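# Flip the grey finned box onto its fins

## Task

Invert the grey finned box at the spot where it sits, leaving it resting flat on its fins with its feet facing upward.

## Robot and tools

Robot: two arms, left_arm and right_arm, each ending in a two-finger parallel gripper. The fingers extend along the gripper's +z axis and close along its y axis. The reported end_effector_position is the point between the pads, roughly 1 cm short of the fingertips. Cameras: cam_head_left, cam_head_right, cam_high, cam_low (fixed), plus cam_left_wrist and cam_right_wrist (on the grippers). All images are 672x504.

Frames. The scene frame has its origin at table-top height, midway between the nominal arm bases, with +z up, +x out over the table, and left_arm on the +y side. Image left and right do not match arm names. The actual bases sit at left_arm (+0.026, +0.257, +0.013) m and right_arm (+0.001, -0.338, +0.037) m, each turned slightly about z. Every hand pose, velocity and target an arm reports or accepts is in that arm's own base frame. Fixed cameras and the table use the scene frame. Reported poses may be off by a few centimetres, and more at long reach.

The 14-number row. Both motion tools take rows of 14 numbers, always covering both arms even if one stays still. The order is: left_arm dx, dy, dz, rx, ry, rz, opening, then the same seven for right_arm. All values lie in [-1, 1]. The six pose numbers are an offset, not a pose. They count from that arm's "Hand target" as it stood when the call began, along the arm's own base axes. A value of 1.0 equals 0.6 m of travel or 180 degrees of turn. rx, ry, rz form a single rotation vector, applied about the Hand target's position. A translation longer than 1.0 may be scaled down along its direction. The opening is absolute: +1 is fully open (0.094 m) and -1 is closed. Sending 0 for all six pose numbers re-commands the current Hand target. A 0 in the opening slot is a real command (half open), so repeat an arm's present opening to keep it unchanged.

execute_actions(actions, cameras): actions is a list of actions. Each action is a table of up to 15 rows, one row per 1/30 s step. A short table repeats its last row. Every row in one action is measured from the same start pose. A new action starts from the new Hand target, so repeating an offset moves the arm again. An empty list returns status and images. cameras takes names, ["all"], or []. An unknown name voids the call.

move(target, speed, blend, opening_speed, grip_force, blocking, cameras): drives each gripper in a straight line toward the offset given in target. This is one 14-number row, or a list of up to 15 rows. Every row counts from the same starting Hand targets, not from the previous row. speed is in m/s, 0.002 to 4.3, default 0.25; turning is capped at twice that in rad/s. The whole move is capped at 10 s. blend, in metres, rounds the corners between listed targets; 0 means stop at each one. opening_speed is the finger speed on the -1..+1 scale per second, minimum 0.2. grip_force is the newtons per pad, 10 to 50. It persists once set, and lower values close slowly. blocking=false returns after about 0.5 s while the move continues. The move does not avoid obstacles or the other arm. Grippers lag their path and overshoot more when fast or near full stretch. Route around an arm's own base rather than close past it, or its shoulder posture may flip. The result adds a "move:" line with the outcome: done, off_target, moving, held or fault, plus any limits (limits=paced means clipped, limits=held means steps were withheld).

wait(seconds 0 to 10): lets time run with commands held. stop(): brakes a running move. zoom_image(camera, region [x0,y0,x1,y1] in pixels, max 504x504): enlarges part of the newest image from that camera. read_manual gives only licence text. finished_scene(scene): ends the scene irreversibly. Call it only once the box stays flipped without any help from the robot.

Reading results. "Hand target" is the last commanded pose after clipping, and the next offsets start from it. Orientation commands are clipped to within 40 degrees of the measured orientation on each step. Friction and weight can leave a gripper several centimetres short of its target; this is not proof of contact. Any next command, even all zeros, asks for the target again; if the gap persists, command the remaining distance. grip_measured uses the opening scale. It reads slightly wide when empty, and up to about 0.064 narrower than a hard part under full squeeze. grip_effort_nm is the gripper motor's effort: negative when closing, and not zero at rest. Joint torques include gravity and carry offsets. Joint velocities marked "within noise" mean the arm is still.

Cautions. Never let the box fall off the table or be left off it. Avoid drops, releasing a moving part, slams, and pressing hard on the table or fixed things. Keep the arms apart: touching or pinching each other can fail the scene. A blocked arm keeps pushing until you command its target back past the gripper. Long stretched holds or pushes toward unreachable poses heat the motors. At 100 °C the arm goes limp for 30 to 60 s. A loose object may occasionally get a small external nudge.

Each tool is called as a command line: name --argument value for each argument, lists and objects as JSON in quotes; but a table of rows of numbers goes row by row, as --pt "numbers of a row", without its own name.

## Session

Scene 1 done. Now scene 2.

execute_actions --actions '[]'

Scene clock: 0.00 s.
left_arm: end_effector_position=(+0.6527, -0.4944, +0.2907) grip_measured=+1.000 grip_effort_nm=n/a end_effector_quat_wxyz=(+0.305, +0.732, +0.607, -0.050) | right_arm: end_effector_position=(+0.3471, -0.2391, +0.2552) grip_measured=+1.000 grip_effort_nm=n/a end_effector_quat_wxyz=(+0.253, +0.692, +0.642, -0.215)
Joint positions: left_arm=[-0.593 2.294 2.624 -1.321 0.258 1.085 0.094] | right_arm=[-0.362 1.247 1.116 -1.135 0.614 1.186 0.094]
Joint velocities: within noise
Joint torques (N m): no reading
Heat: left arm: hottest elbow 34 °C; right arm: hottest elbow 30 °C.
Hand target: left_arm +0.6557, -0.4964, +0.2943; +0.312, +0.731, +0.605, -0.048 | right_arm +0.3536, -0.2416, +0.2670; +0.264, +0.693, +0.637, -0.209
Tool commands: left_gripper/opening=+1.0 right_gripper/opening=+1.0

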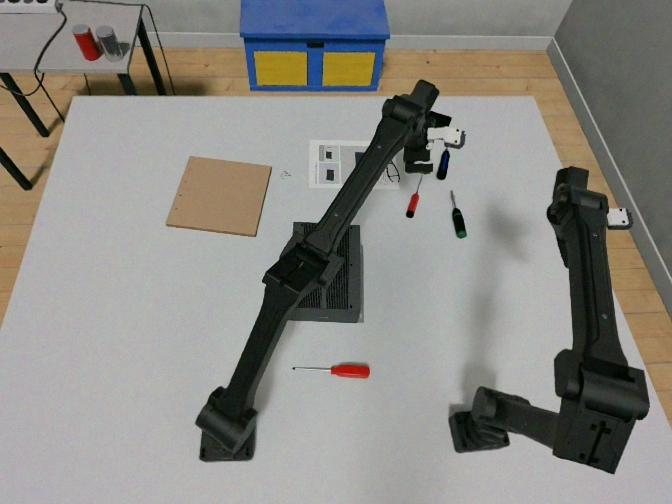

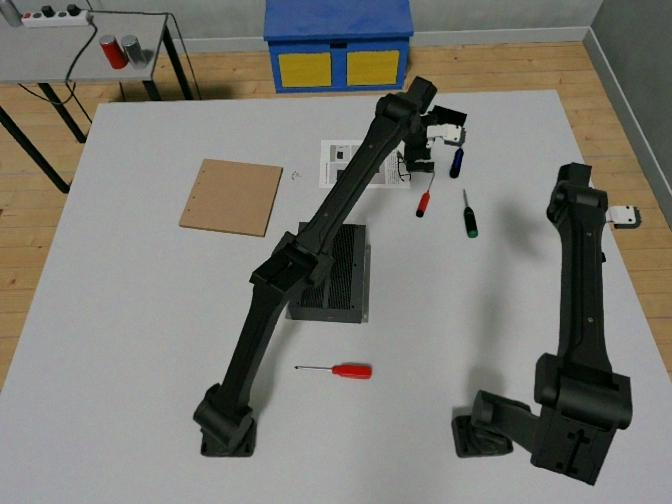

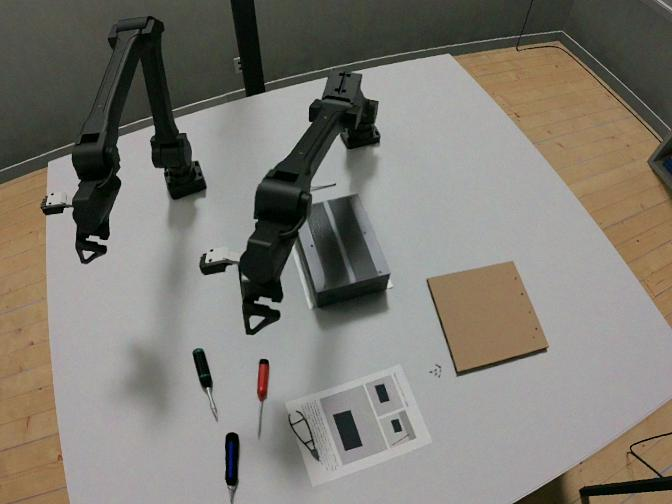

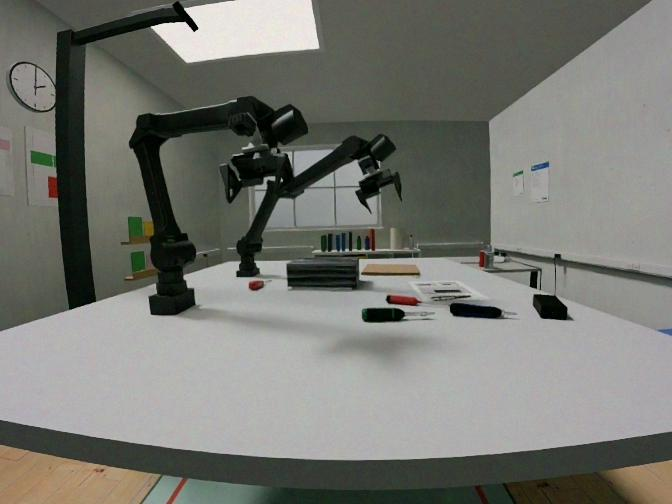

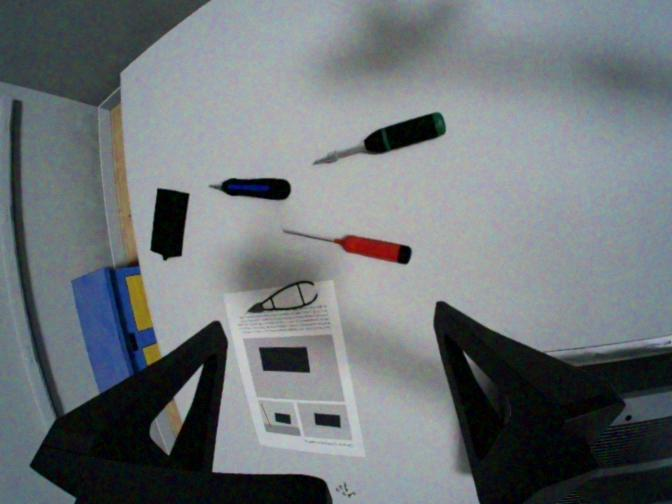

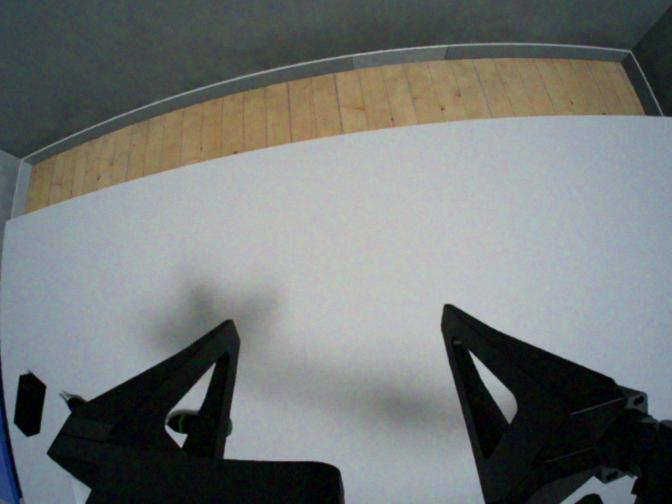

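move --pt "-0.213 0.42 0.08 -0.11 0.067 -0.0095 1.0 0 0 0 0 0 0 1.0" --pt "-0.426 0.827 0.02 -0.2197 0.134 -0.0189 1.0 0 0 0 0 0 0 1.0" --speed 0.2 --blend 0.05 --cameras '["cam_left_wrist","cam_head_right","cam_head_left"]'

Scene clock: 36.70 s.
left_arm: end_effector_position=(+0.4041, -0.0018, +0.3035) grip_measured=+1.000 grip_effort_nm=0.02 end_effector_quat_wxyz=(+0.443, +0.537, +0.647, -0.311) | right_arm: end_effector_position=(+0.3471, -0.2391, +0.2552) grip_measured=+1.000 grip_effort_nm=-0.01 end_effector_quat_wxyz=(+0.253, +0.692, +0.642, -0.215)
Joint positions: left_arm=[0.396 1.434 1.254 -1.67 1.126 1.959 0.094] | right_arm=[-0.362 1.247 1.116 -1.135 0.614 1.186 0.094]
Joint torques (N m): left_arm=[-0.5 -10.23 8.06 -0.27 0.57 -0.08] | right_arm=[-0.5 -7.77 9.92 1.1 0.43 -0.07]
Heat: left arm: hottest elbow 41 °C; right arm: hottest elbow 38 °C.
Hand target: left_arm +0.4001, -0.0003, +0.3063; +0.407, +0.574, +0.583, -0.406 | right_arm +0.3536, -0.2416, +0.2670; +0.264, +0.693, +0.637, -0.209
Off the commanded pose: left_arm 0.005 m, 14 deg | right_arm 0.014 m, 2 deg.
joint sent to its limit (left arm) — joint 4 (wrist pitch), lower limit. The joint targets are off in orientation, not in position.
move: off_target (left_arm, right_arm)
Images, in order (width x height): cam_head_left 672x504, cam_head_right 672x504, cam_left_wrist 672x504.

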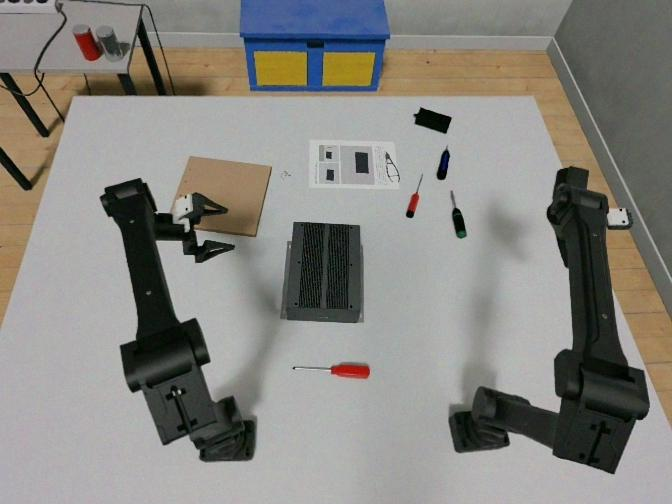

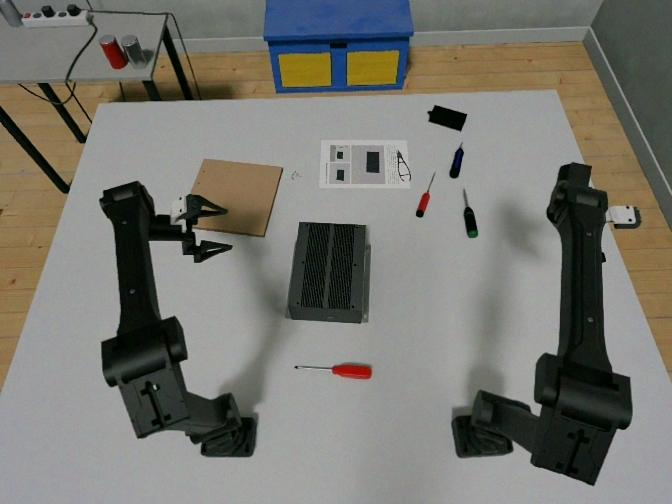

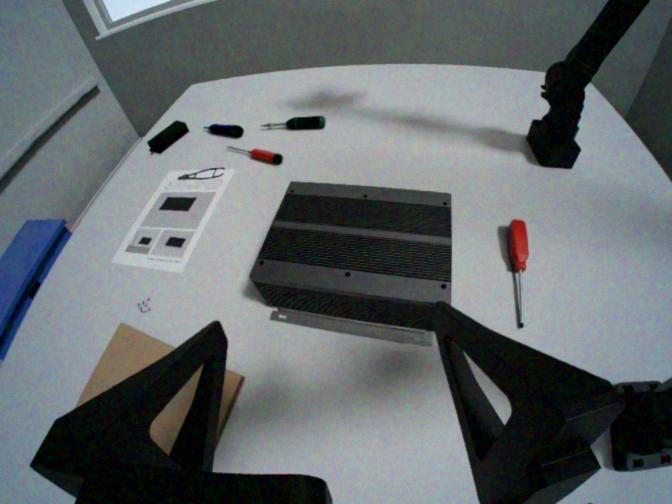

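execute_actions --actions '[]'

Scene clock: 77.30 s.
left_arm: end_effector_position=(+0.4041, -0.0018, +0.3035) grip_measured=+1.000 grip_effort_nm=0.02 end_effector_quat_wxyz=(+0.443, +0.537, +0.647, -0.311) | right_arm: end_effector_position=(+0.3471, -0.2391, +0.2552) grip_measured=+1.000 grip_effort_nm=-0.01 end_effector_quat_wxyz=(+0.253, +0.692, +0.642, -0.215)
Joint positions: left_arm=[0.396 1.434 1.254 -1.67 1.126 1.959 0.094] | right_arm=[-0.362 1.247 1.116 -1.135 0.614 1.186 0.094]
Joint velocities: within noise
Joint torques (N m): left_arm=[-0.32 -10.23 8.09 -0.31 0.57 -0.08] | right_arm=[-0.91 -8.23 9.99 1.07 0.46 -0.05]
Heat: left arm: hottest elbow 39 °C; right arm: hottest elbow 42 °C.
Hand target: left_arm +0.4001, -0.0003, +0.3063; +0.407, +0.574, +0.583, -0.406 | right_arm +0.3536, -0.2416, +0.2670; +0.264, +0.693, +0.637, -0.209
Tool commands: left_gripper/opening=+1.0 right_gripper/opening=+1.0
Off the commanded pose: left_arm 0.005 m, 14 deg | right_arm 0.014 m, 2 deg.

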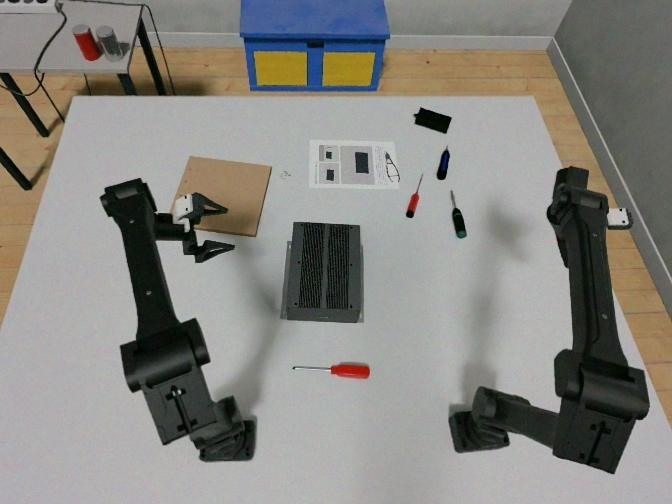

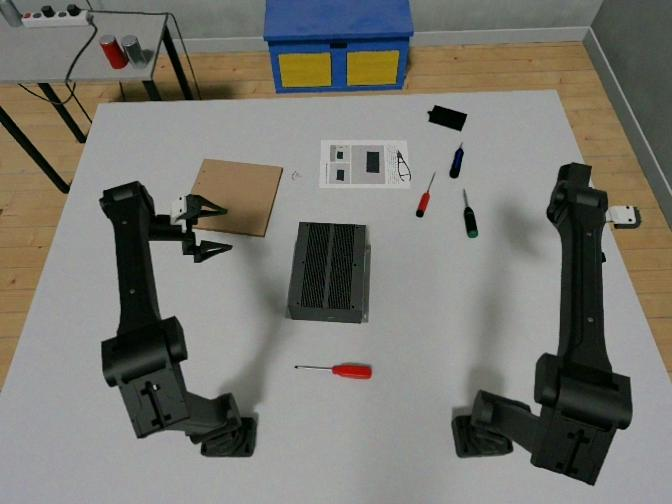

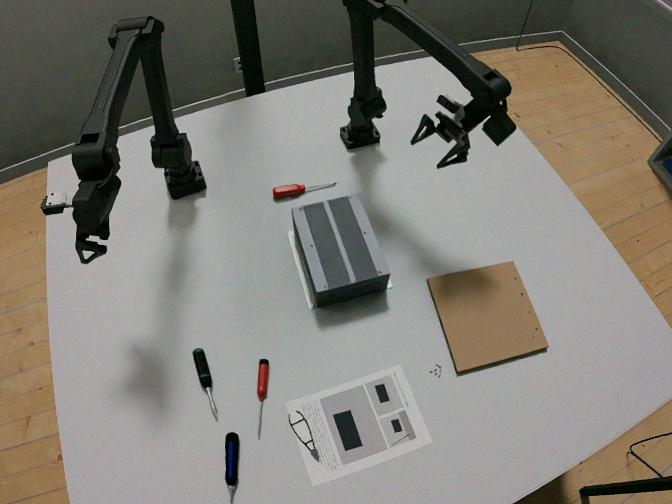

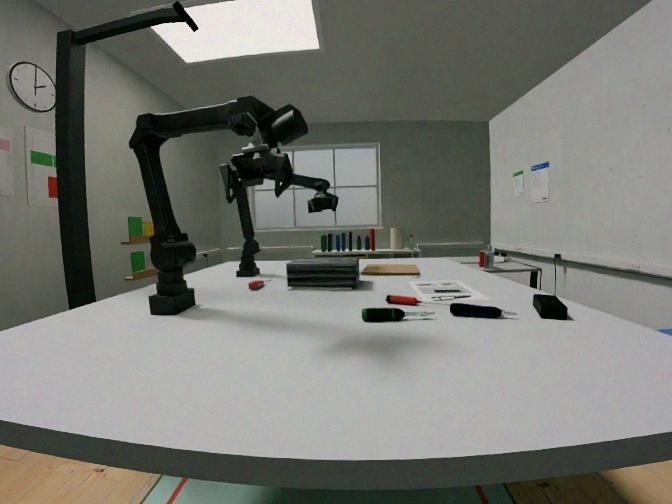

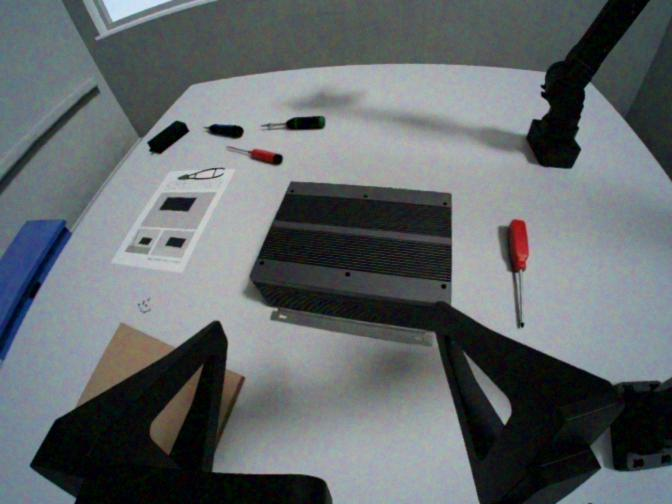

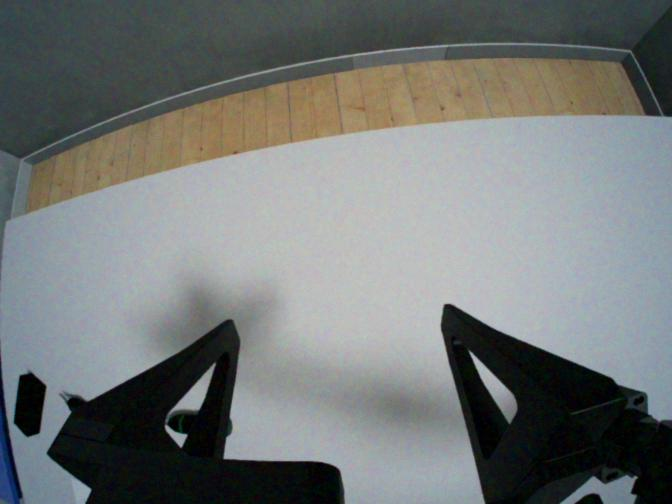

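zoom_image --camera "cam_left_wrist" --region '[230, 160, 470, 360]'

Scaled by 2.100 from the camera's 672x504 image, which has a finer 960x720 frame.

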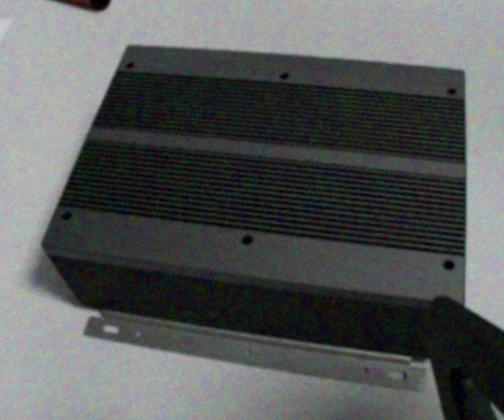

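move --target '[0,0,0,0,0,0,1, 0.2107,0.1527,-0.0283,-0.1181,-0.0642,0.5029,1]' --speed 0.4

execute_actions --actions '[]' --cameras '["cam_right_wrist"]'

Scene clock: 191.10 s.
left_arm: end_effector_position=(+0.4041, -0.0017, +0.3034) grip_measured=+1.000 grip_effort_nm=0.02 end_effector_quat_wxyz=(+0.443, +0.538, +0.647, -0.311) | right_arm: end_effector_position=(+0.4728, -0.1394, +0.2360) grip_measured=+1.000 grip_effort_nm=-0.01 end_effector_quat_wxyz=(+0.487, +0.003, +0.874, +0.011)
Joint positions: left_arm=[0.396 1.434 1.254 -1.67 1.125 1.96 0.094] | right_arm=[-0.411 1.17 0.805 -0.233 -0.363 -0.212 0.094]
Joint torques (N m): left_arm=[-0.26 -10.23 8.09 -0.28 0.58 -0.07] | right_arm=[-1.61 -6.12 10.28 2.63 -0.32 -0.14]
Heat: left arm: hottest elbow 39 °C; right arm: hottest elbow 44 °C.
Hand target: left_arm +0.4001, -0.0002, +0.3063; +0.407, +0.574, +0.583, -0.406 | right_arm +0.4800, -0.1499, +0.2500; +0.501, +0.000, +0.866, +0.000
Off the commanded pose: left_arm 0.005 m, 14 deg | right_arm 0.019 m, 2 deg.
joint sent to its limit (left arm) — joint 4 (wrist pitch), lower limit. The joint targets are off in orientation, not in position.
move: off_target (left_arm, right_arm)

Scene clock: 191.10 s.
left_arm: end_effector_position=(+0.4041, -0.0017, +0.3034) grip_measured=+1.000 grip_effort_nm=0.02 end_effector_quat_wxyz=(+0.443, +0.538, +0.647, -0.311) | right_arm: end_effector_position=(+0.4728, -0.1394, +0.2360) grip_measured=+1.000 grip_effort_nm=-0.01 end_effector_quat_wxyz=(+0.487, +0.003, +0.874, +0.011)
Joint positions: left_arm=[0.396 1.434 1.254 -1.67 1.125 1.96 0.094] | right_arm=[-0.411 1.17 0.805 -0.233 -0.363 -0.212 0.094]
Joint velocities: within noise
Joint torques (N m): left_arm=[-0.26 -10.23 8.09 -0.28 0.58 -0.07] | right_arm=[-1.61 -6.12 10.28 2.63 -0.32 -0.14]
Heat: left arm: hottest elbow 39 °C; right arm: hottest elbow 44 °C.
Hand target: left_arm +0.4001, -0.0002, +0.3063; +0.407, +0.574, +0.583, -0.406 | right_arm +0.4800, -0.1499, +0.2500; +0.501, +0.000, +0.866, +0.000
Tool commands: left_gripper/opening=+1.0 right_gripper/opening=+1.0
Off the commanded pose: left_arm 0.005 m, 14 deg | right_arm 0.019 m, 2 deg.
Images, in order (width x height): cam_right_wrist 672x504.

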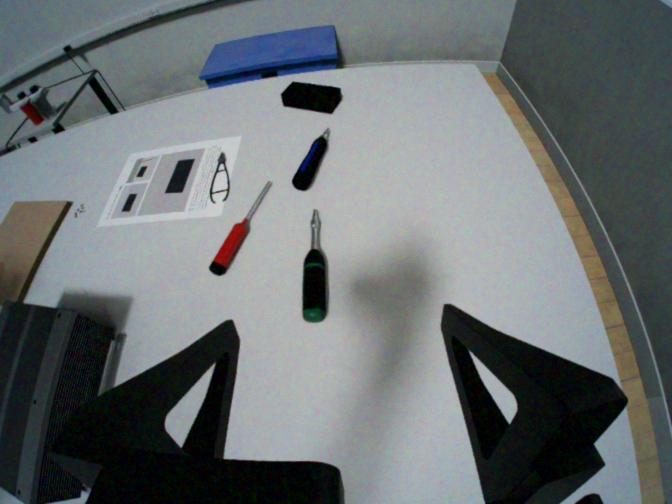

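move --target '[0,0,0,0,0,0,1, -0.1,0.4,-0.0833,0,0,0.5056,1]' --speed 0.3

execute_actions --actions '[]' --cameras '["cam_right_wrist","cam_high"]'

Scene clock: 204.20 s.
left_arm: end_effector_position=(+0.4041, -0.0017, +0.3034) grip_measured=+1.000 grip_effort_nm=0.02 end_effector_quat_wxyz=(+0.443, +0.538, +0.647, -0.311) | right_arm: end_effector_position=(+0.4085, +0.0874, +0.1915) grip_measured=+1.000 grip_effort_nm=-0.01 end_effector_quat_wxyz=(-0.347, +0.605, -0.616, -0.365)
Joint positions: left_arm=[0.396 1.434 1.254 -1.67 1.125 1.96 0.094] | right_arm=[-0.153 1.573 1.138 -1.424 -1.03 -1.87 0.094]
Joint torques (N m): left_arm=[-0.38 -10.23 8.13 -0.29 0.56 -0.08] | right_arm=[0.67 -9.7 9.84 -0.28 -0.53 -0.15]
Heat: left arm: hottest elbow 39 °C; right arm: hottest elbow 43 °C.
Hand target: left_arm +0.4001, -0.0002, +0.3063; +0.407, +0.574, +0.583, -0.406 | right_arm +0.4200, +0.0900, +0.2000; -0.351, +0.617, -0.607, -0.357
Off the commanded pose: left_arm 0.005 m, 14 deg | right_arm 0.015 m, 2 deg.
joint sent to its limit (left arm) — joint 4 (wrist pitch), lower limit. The joint targets are off in orientation, not in position.
move: off_target (left_arm, right_arm)

Scene clock: 204.20 s.
left_arm: end_effector_position=(+0.4041, -0.0017, +0.3034) grip_measured=+1.000 grip_effort_nm=0.02 end_effector_quat_wxyz=(+0.443, +0.538, +0.647, -0.311) | right_arm: end_effector_position=(+0.4085, +0.0874, +0.1915) grip_measured=+1.000 grip_effort_nm=-0.01 end_effector_quat_wxyz=(-0.347, +0.605, -0.616, -0.365)
Joint positions: left_arm=[0.396 1.434 1.254 -1.67 1.125 1.96 0.094] | right_arm=[-0.153 1.573 1.138 -1.424 -1.03 -1.87 0.094]
Joint velocities: within noise
Joint torques (N m): left_arm=[-0.38 -10.23 8.13 -0.29 0.56 -0.08] | right_arm=[0.67 -9.7 9.84 -0.28 -0.53 -0.15]
Heat: left arm: hottest elbow 39 °C; right arm: hottest elbow 43 °C.
Hand target: left_arm +0.4001, -0.0002, +0.3063; +0.407, +0.574, +0.583, -0.406 | right_arm +0.4200, +0.0900, +0.2000; -0.351, +0.617, -0.607, -0.357
Tool commands: left_gripper/opening=+1.0 right_gripper/opening=+1.0
Off the commanded pose: left_arm 0.005 m, 14 deg | right_arm 0.015 m, 2 deg.
Images, in order (width x height): cam_high 672x504, cam_right_wrist 672x504.

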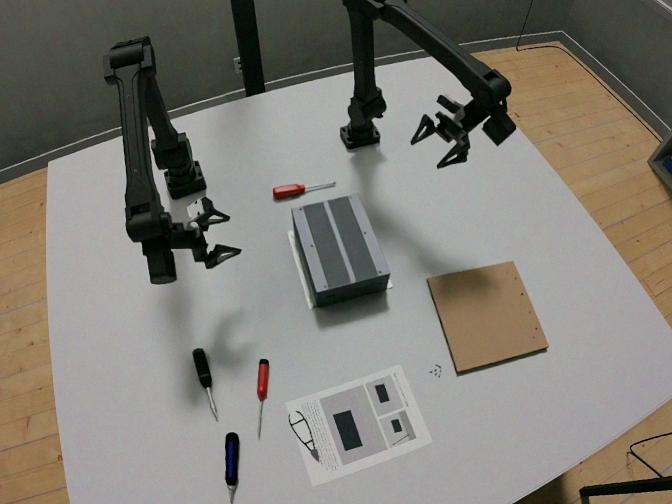

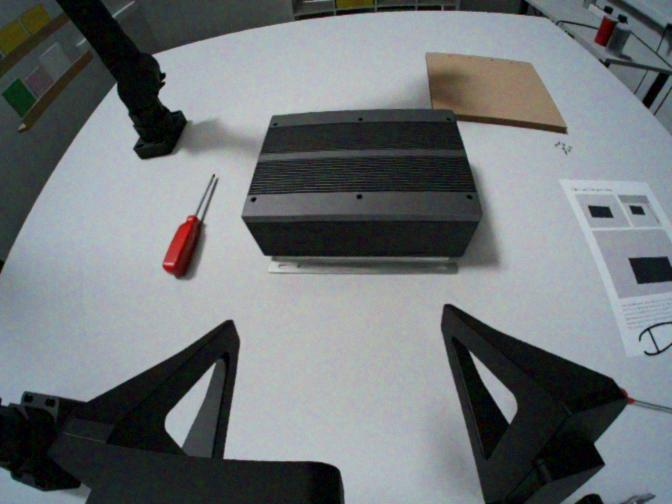

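zoom_image --camera "cam_right_wrist" --region '[230, 100, 490, 290]'

Scaled by 1.938 from the camera's 672x504 image, which has a finer 960x720 frame.

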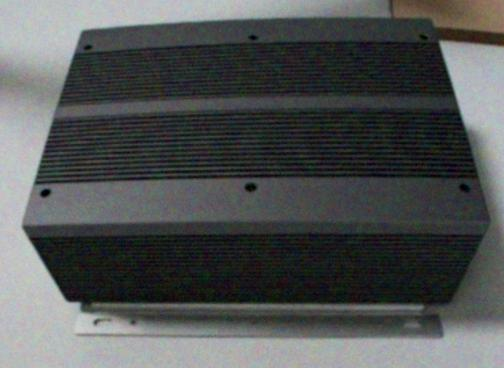

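move --target '[0.0682,-0.1163,-0.4272,0,0,-0.0833,0.3, 0,0,0,0,0,0,1]' --speed 0.2

execute_actions --actions '[]' --cameras '["cam_left_wrist","cam_right_wrist","cam_head_left","cam_head_right"]'

Scene clock: 252.63 s.
left_arm: end_effector_position=(+0.4301, -0.0699, +0.0527) grip_measured=+0.303 grip_effort_nm=-0.12 end_effector_quat_wxyz=(+0.333, +0.607, +0.596, -0.407) | right_arm: end_effector_position=(+0.4085, +0.0874, +0.1915) grip_measured=+1.000 grip_effort_nm=-0.01 end_effector_quat_wxyz=(-0.347, +0.606, -0.616, -0.365)
Joint positions: left_arm=[0.189 1.932 1.159 -1.329 1.026 2.082 0.061] | right_arm=[-0.153 1.573 1.138 -1.425 -1.03 -1.871 0.094]
Joint torques (N m): left_arm=[-1.38 -12.69 7.91 0.05 0.5 -0.06] | right_arm=[0.03 -9.88 9.87 -0.31 -0.52 -0.15]
Heat: left arm: hottest elbow 40 °C; right arm: hottest elbow 44 °C.
Hand target: left_arm +0.4410, -0.0699, +0.0500; +0.350, +0.645, +0.503, -0.456 | right_arm +0.4200, +0.0900, +0.2000; -0.351, +0.617, -0.607, -0.357
Off the commanded pose: left_arm 0.011 m, 13 deg | right_arm 0.015 m, 2 deg.
joint sent to its limit (left arm) — joint 6 (wrist roll), upper limit. The joint targets are off in orientation, not in position.
move: off_target (left_arm, right_arm)

Scene clock: 252.63 s.
left_arm: end_effector_position=(+0.4301, -0.0699, +0.0527) grip_measured=+0.303 grip_effort_nm=-0.12 end_effector_quat_wxyz=(+0.333, +0.607, +0.596, -0.407) | right_arm: end_effector_position=(+0.4085, +0.0874, +0.1915) grip_measured=+1.000 grip_effort_nm=-0.01 end_effector_quat_wxyz=(-0.347, +0.606, -0.616, -0.365)
Joint positions: left_arm=[0.189 1.932 1.159 -1.329 1.026 2.082 0.061] | right_arm=[-0.153 1.573 1.138 -1.425 -1.03 -1.871 0.094]
Joint velocities: within noise
Joint torques (N m): left_arm=[-1.38 -12.69 7.91 0.05 0.5 -0.06] | right_arm=[0.03 -9.88 9.87 -0.31 -0.52 -0.15]
Heat: left arm: hottest elbow 40 °C; right arm: hottest elbow 44 °C.
Hand target: left_arm +0.4410, -0.0699, +0.0500; +0.350, +0.645, +0.503, -0.456 | right_arm +0.4200, +0.0900, +0.2000; -0.351, +0.617, -0.607, -0.357
Tool commands: left_gripper/opening=+0.3 right_gripper/opening=+1.0
Off the commanded pose: left_arm 0.011 m, 13 deg | right_arm 0.015 m, 2 deg.
Images, in order (width x height): cam_head_left 672x504, cam_head_right 672x504, cam_left_wrist 672x504, cam_right_wrist 672x504.

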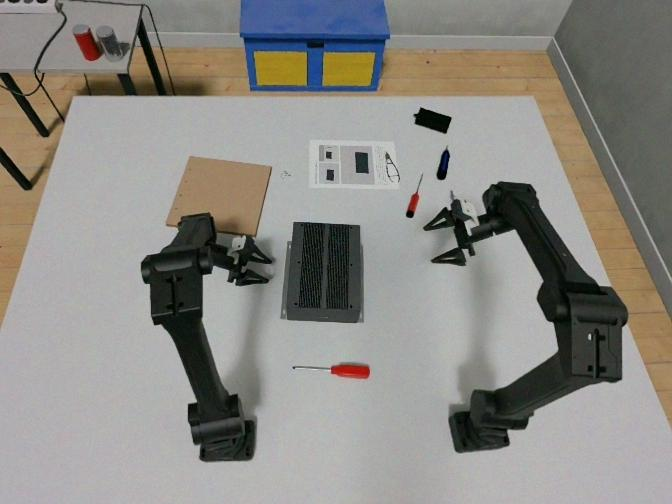

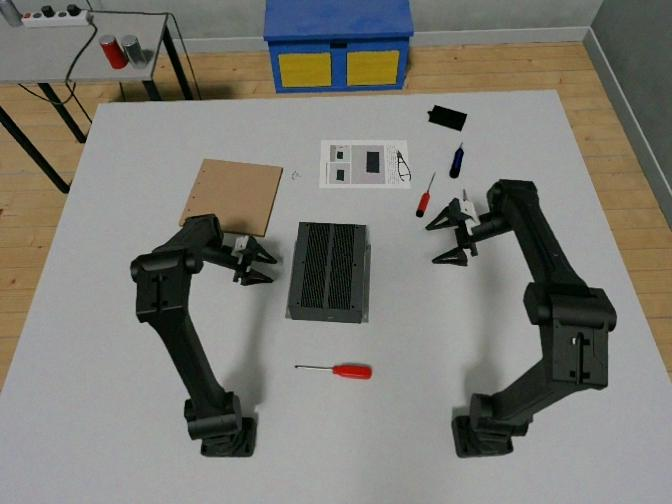

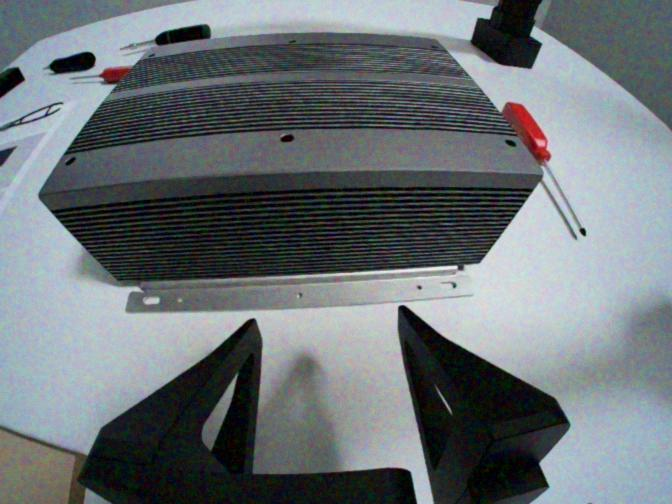

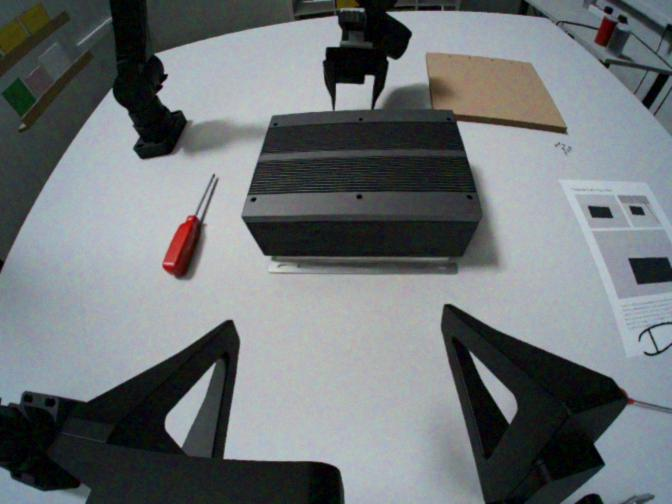

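move --target '[0.0067,-0.0502,-0.0333,0,0,0,0.3, 0.03,0.1583,-0.35,0,0,0,1]' --speed 0.15

execute_actions --actions '[]' --cameras '["cam_left_wrist","cam_right_wrist","cam_low"]'

Scene clock: 305.87 s.
left_arm: end_effector_position=(+0.4346, -0.0979, +0.0357) grip_measured=+0.303 grip_effort_nm=-0.12 end_effector_quat_wxyz=(+0.339, +0.618, +0.574, -0.417) | right_arm: end_effector_position=(+0.4391, +0.1797, -0.0075) grip_measured=+1.000 grip_effort_nm=-0.01 end_effector_quat_wxyz=(-0.353, +0.616, -0.608, -0.355)
Joint positions: left_arm=[0.128 1.979 1.165 -1.273 1.063 2.082 0.061] | right_arm=[0.066 1.914 0.96 -0.518 -1.047 -1.46 0.094]
Joint torques (N m): left_arm=[-1.55 -12.1 7.77 0.09 0.72 -0.07] | right_arm=[0.15 -13.45 4.72 1.07 -0.59 0.12]
Heat: left arm: hottest elbow 40 °C; right arm: hottest elbow 43 °C.
Hand target: left_arm +0.4451, -0.1001, +0.0300; +0.350, +0.645, +0.503, -0.456 | right_arm +0.4381, +0.1850, -0.0099; -0.351, +0.617, -0.607, -0.357
Off the commanded pose: left_arm 0.012 m, 10 deg | right_arm 0.006 m, 0 deg.
joint sent to its limit (left arm) — joint 6 (wrist roll), upper limit. The joint targets are off in orientation, not in position.
move: off_target (left_arm)

Scene clock: 305.87 s.
left_arm: end_effector_position=(+0.4346, -0.0979, +0.0357) grip_measured=+0.303 grip_effort_nm=-0.12 end_effector_quat_wxyz=(+0.339, +0.618, +0.574, -0.417) | right_arm: end_effector_position=(+0.4391, +0.1797, -0.0075) grip_measured=+1.000 grip_effort_nm=-0.01 end_effector_quat_wxyz=(-0.353, +0.616, -0.608, -0.355)
Joint positions: left_arm=[0.128 1.979 1.165 -1.273 1.063 2.082 0.061] | right_arm=[0.066 1.914 0.96 -0.518 -1.047 -1.46 0.094]
Joint velocities: within noise
Joint torques (N m): left_arm=[-1.55 -12.1 7.77 0.09 0.72 -0.07] | right_arm=[0.15 -13.45 4.72 1.07 -0.59 0.12]
Heat: left arm: hottest elbow 40 °C; right arm: hottest elbow 43 °C.
Hand target: left_arm +0.4451, -0.1001, +0.0300; +0.350, +0.645, +0.503, -0.456 | right_arm +0.4381, +0.1850, -0.0099; -0.351, +0.617, -0.607, -0.357
Tool commands: left_gripper/opening=+0.3 right_gripper/opening=+1.0
Off the commanded pose: left_arm 0.012 m, 10 deg | right_arm 0.006 m, 0 deg.
Images, in order (width x height): cam_low 672x504, cam_left_wrist 672x504, cam_right_wrist 672x504.

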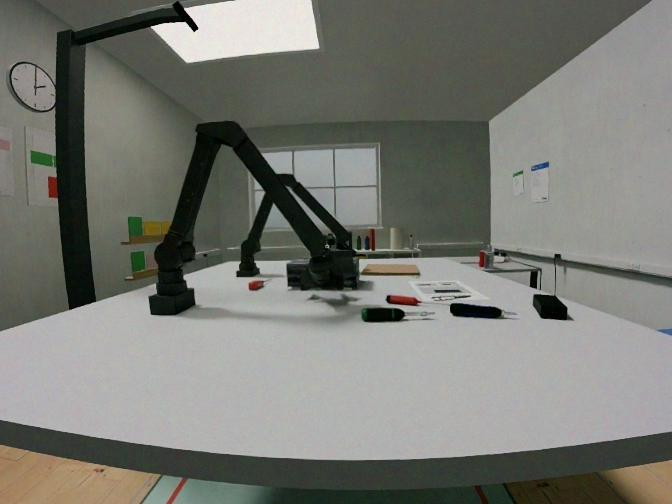

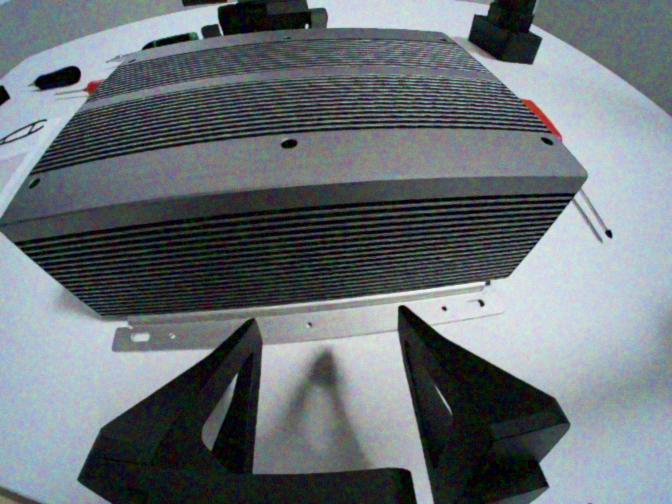

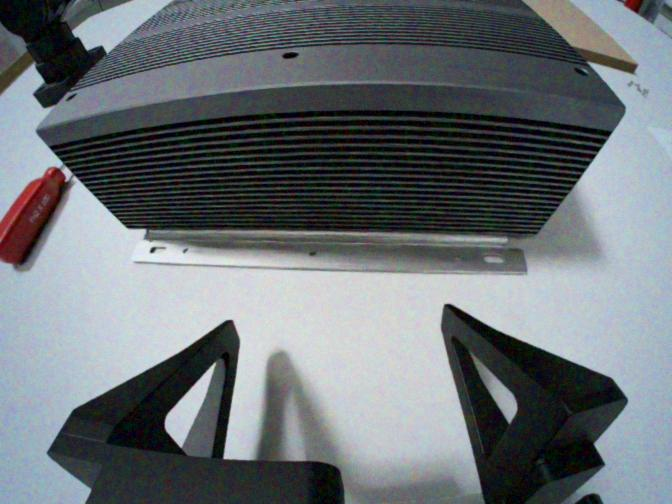

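move --pt "0.0115 -0.02 0 0 0 0 0.3 -0.016 0.0667 -0.0102 0 0 0 1" --pt "0.0032 -0.0667 0 0 0 0 0.3 -0.021 0.1 -0.0102 0 0 0 1" --speed 0.05

execute_actions --actions '[]' --cameras '["cam_left_wrist","cam_right_wrist","cam_head_right"]'

Scene clock: 319.20 s.
left_arm: end_effector_position=(+0.4423, -0.1238, +0.0376) grip_measured=+0.303 grip_effort_nm=-0.11 end_effector_quat_wxyz=(+0.349, +0.624, +0.553, -0.428) | right_arm: end_effector_position=(+0.4286, +0.2324, -0.0180) grip_measured=+1.000 grip_effort_nm=-0.01 end_effector_quat_wxyz=(-0.352, +0.609, -0.615, -0.356)
Joint positions: left_arm=[0.074 2 1.191 -1.265 1.108 2.082 0.061] | right_arm=[0.189 1.914 0.896 -0.241 -1.019 -1.197 0.094]
Joint torques (N m): left_arm=[-4.01 -12.28 7.34 0.2 1.02 -0.06] | right_arm=[2.08 -13.63 4.64 1.48 -0.48 0.09]
Heat: left arm: hottest elbow 40 °C; right arm: hottest elbow 42 °C.
Hand target: left_arm +0.4470, -0.1402, +0.0300; +0.350, +0.646, +0.503, -0.456 | right_arm +0.4254, +0.2451, -0.0161; -0.351, +0.617, -0.607, -0.357
Off the commanded pose: left_arm 0.019 m, 7 deg | right_arm 0.013 m, 1 deg.
joint sent to its limit (left arm) — joint 6 (wrist roll), upper limit. The joint targets are off in orientation, not in position.
move: off_target (left_arm, right_arm)

Scene clock: 319.20 s.
left_arm: end_effector_position=(+0.4423, -0.1238, +0.0376) grip_measured=+0.303 grip_effort_nm=-0.11 end_effector_quat_wxyz=(+0.349, +0.624, +0.553, -0.428) | right_arm: end_effector_position=(+0.4286, +0.2324, -0.0180) grip_measured=+1.000 grip_effort_nm=-0.01 end_effector_quat_wxyz=(-0.352, +0.609, -0.615, -0.356)
Joint positions: left_arm=[0.074 2 1.191 -1.265 1.108 2.082 0.061] | right_arm=[0.189 1.914 0.896 -0.241 -1.019 -1.197 0.094]
Joint velocities: within noise
Joint torques (N m): left_arm=[-4.01 -12.28 7.34 0.2 1.02 -0.06] | right_arm=[2.08 -13.63 4.64 1.48 -0.48 0.09]
Heat: left arm: hottest elbow 40 °C; right arm: hottest elbow 42 °C.
Hand target: left_arm +0.4470, -0.1402, +0.0300; +0.350, +0.646, +0.503, -0.456 | right_arm +0.4254, +0.2451, -0.0161; -0.351, +0.617, -0.607, -0.357
Tool commands: left_gripper/opening=+0.3 right_gripper/opening=+1.0
Off the commanded pose: left_arm 0.019 m, 7 deg | right_arm 0.013 m, 1 deg.
Images, in order (width x height): cam_head_right 672x504, cam_left_wrist 672x504, cam_right_wrist 672x504.

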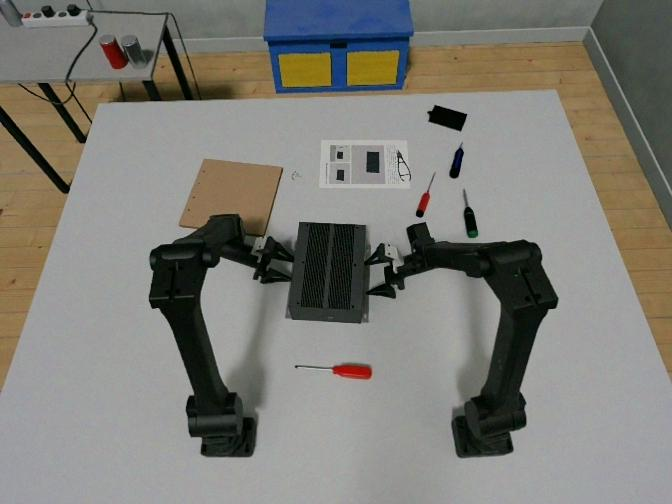

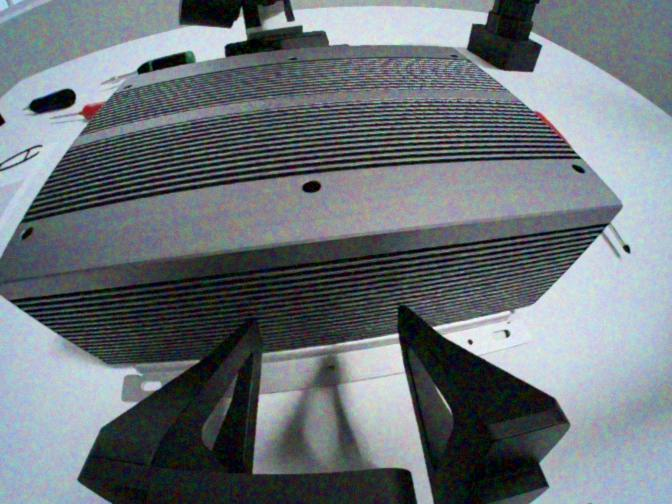

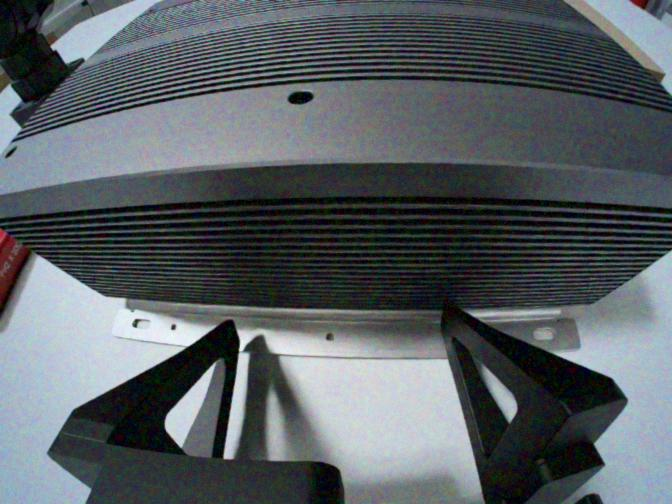

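move --target '[-0.015,-0.05,0,0,0,0,0.3, -0.0158,0.0333,0.0035,0,0,0,1]' --speed 0.05

move --target '[-0.0133,-0.05,0,0,0,0,0.3, -0.0133,0.0333,0,0,0,0,1]' --speed 0.05 --cameras '["cam_left_wrist","cam_right_wrist","cam_head_right"]'

Scene clock: 330.63 s.
left_arm: end_effector_position=(+0.4453, -0.1253, +0.0375) grip_measured=+0.302 grip_effort_nm=-0.09 end_effector_quat_wxyz=(+0.359, +0.623, +0.549, -0.426) | right_arm: end_effector_position=(+0.4280, +0.2353, -0.0173) grip_measured=+1.000 grip_effort_nm=-0.01 end_effector_quat_wxyz=(-0.354, +0.596, -0.632, -0.347)
Joint positions: left_arm=[0.073 2.003 1.191 -1.249 1.125 2.082 0.061] | right_arm=[0.201 1.896 0.865 -0.158 -0.991 -1.104 0.094]
Joint torques (N m): left_arm=[-8.76 -12.69 5.9 0.25 1.71 -0.08] | right_arm=[4.84 -13.57 4.59 1.7 -0.94 -0.03]
Heat: left arm: hottest elbow 40 °C; right arm: hottest elbow 40 °C.
Hand target: left_arm +0.4380, -0.1702, +0.0300; +0.350, +0.646, +0.503, -0.456 | right_arm +0.4160, +0.2650, -0.0139; -0.351, +0.617, -0.607, -0.357
Off the commanded pose: left_arm 0.046 m, 7 deg | right_arm 0.032 m, 4 deg.
joint sent to its limit (left arm) — joint 6 (wrist roll), upper limit. The joint targets are off in position, not in orientation.
move: off_target (left_arm, right_arm)

Scene clock: 331.97 s.
left_arm: end_effector_position=(+0.4471, -0.1299, +0.0366) grip_measured=+0.302 grip_effort_nm=-0.08 end_effector_quat_wxyz=(+0.373, +0.617, +0.548, -0.425) | right_arm: end_effector_position=(+0.4273, +0.2354, -0.0171) grip_measured=+1.000 grip_effort_nm=-0.01 end_effector_quat_wxyz=(+0.356, -0.581, +0.649, +0.338)
Joint positions: left_arm=[0.068 2.003 1.178 -1.207 1.157 2.061 0.061] | right_arm=[0.207 1.88 0.833 -0.085 -0.963 -1.021 0.094]
Joint torques (N m): left_arm=[-12.98 -13.27 5.07 0.44 1.62 -0.18] | right_arm=[7 -12.34 4.96 2.06 -1.36 -0.19]
Heat: left arm: hottest elbow 40 °C; right arm: hottest elbow 40 °C.
Hand target: left_arm +0.4300, -0.2002, +0.0300; +0.350, +0.645, +0.503, -0.456 | right_arm +0.4079, +0.2850, -0.0140; +0.351, -0.617, +0.607, +0.357
Off the commanded pose: left_arm 0.073 m, 8 deg | right_arm 0.053 m, 7 deg.
move: off_target (left_arm, right_arm)
Images, in order (width x height): cam_head_right 672x504, cam_left_wrist 672x504, cam_right_wrist 672x504.

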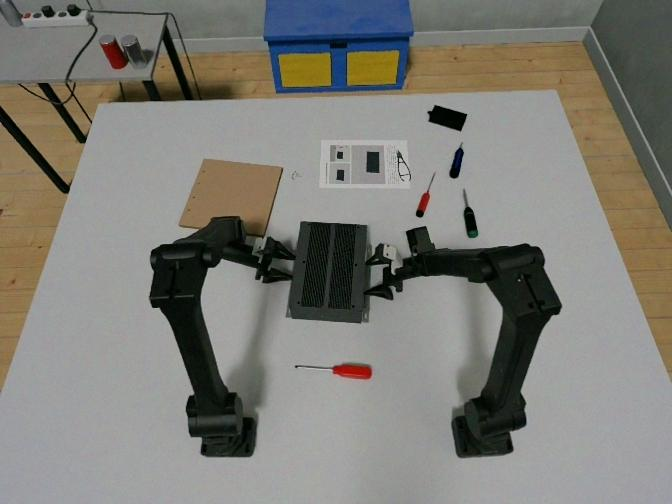

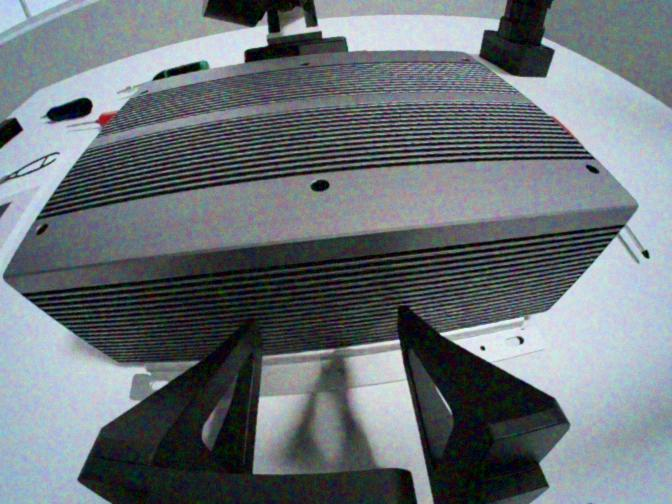

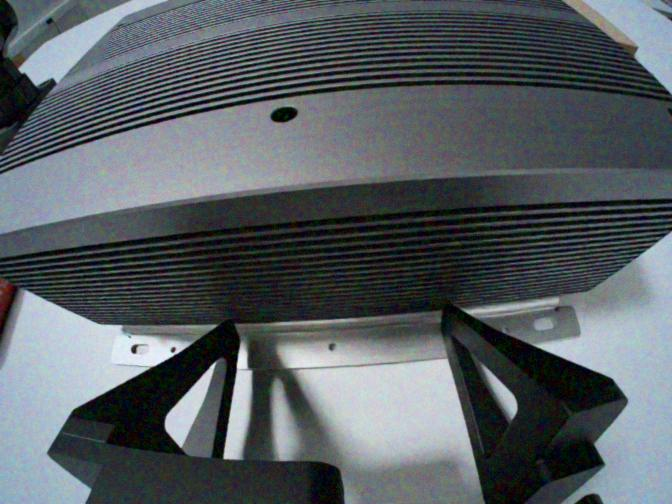

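move --target '[-0.0133,-0.0433,0,0,0,0,0.3, -0.0133,0.0333,0,0,0,0,1]' --speed 0.05 --cameras '["cam_left_wrist","cam_right_wrist"]'

Scene clock: 342.43 s.
left_arm: end_effector_position=(+0.4490, -0.1337, +0.0356) grip_measured=+0.302 grip_effort_nm=-0.08 end_effector_quat_wxyz=(+0.387, +0.613, +0.553, -0.411) | right_arm: end_effector_position=(+0.4266, +0.2352, -0.0181) grip_measured=+1.000 grip_effort_nm=-0.01 end_effector_quat_wxyz=(+0.363, -0.578, +0.655, +0.323)
Joint positions: left_arm=[0.062 1.975 1.137 -1.084 1.175 1.971 0.061] | right_arm=[0.214 1.868 0.805 -0.02 -0.932 -0.982 0.094]
Joint torques (N m): left_arm=[-16.32 -13.27 4.48 0.47 1.58 -0.42] | right_arm=[10.52 -11.87 5.49 2.13 -1.79 0.16]
Heat: left arm: hottest elbow 39 °C; right arm: hottest elbow 39 °C.
Hand target: left_arm +0.4220, -0.2260, +0.0300; +0.350, +0.645, +0.503, -0.456 | right_arm +0.4001, +0.3050, -0.0139; +0.351, -0.617, +0.607, +0.357
Off the commanded pose: left_arm 0.096 m, 10 deg | right_arm 0.075 m, 8 deg.
move: off_target (left_arm, right_arm)
Images, in order (width x height): cam_left_wrist 672x504, cam_right_wrist 672x504.

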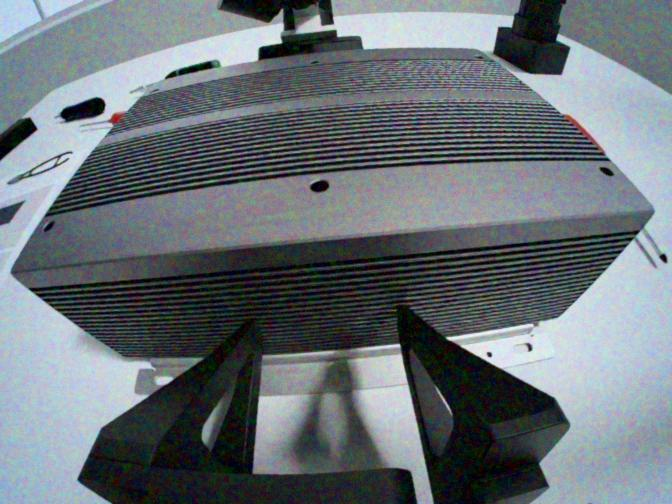

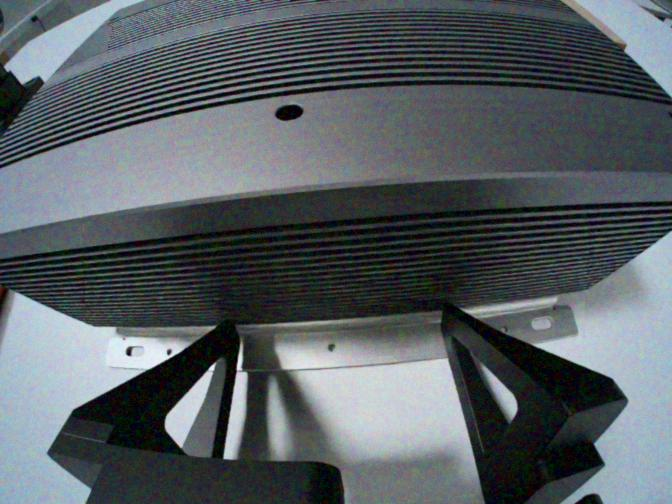

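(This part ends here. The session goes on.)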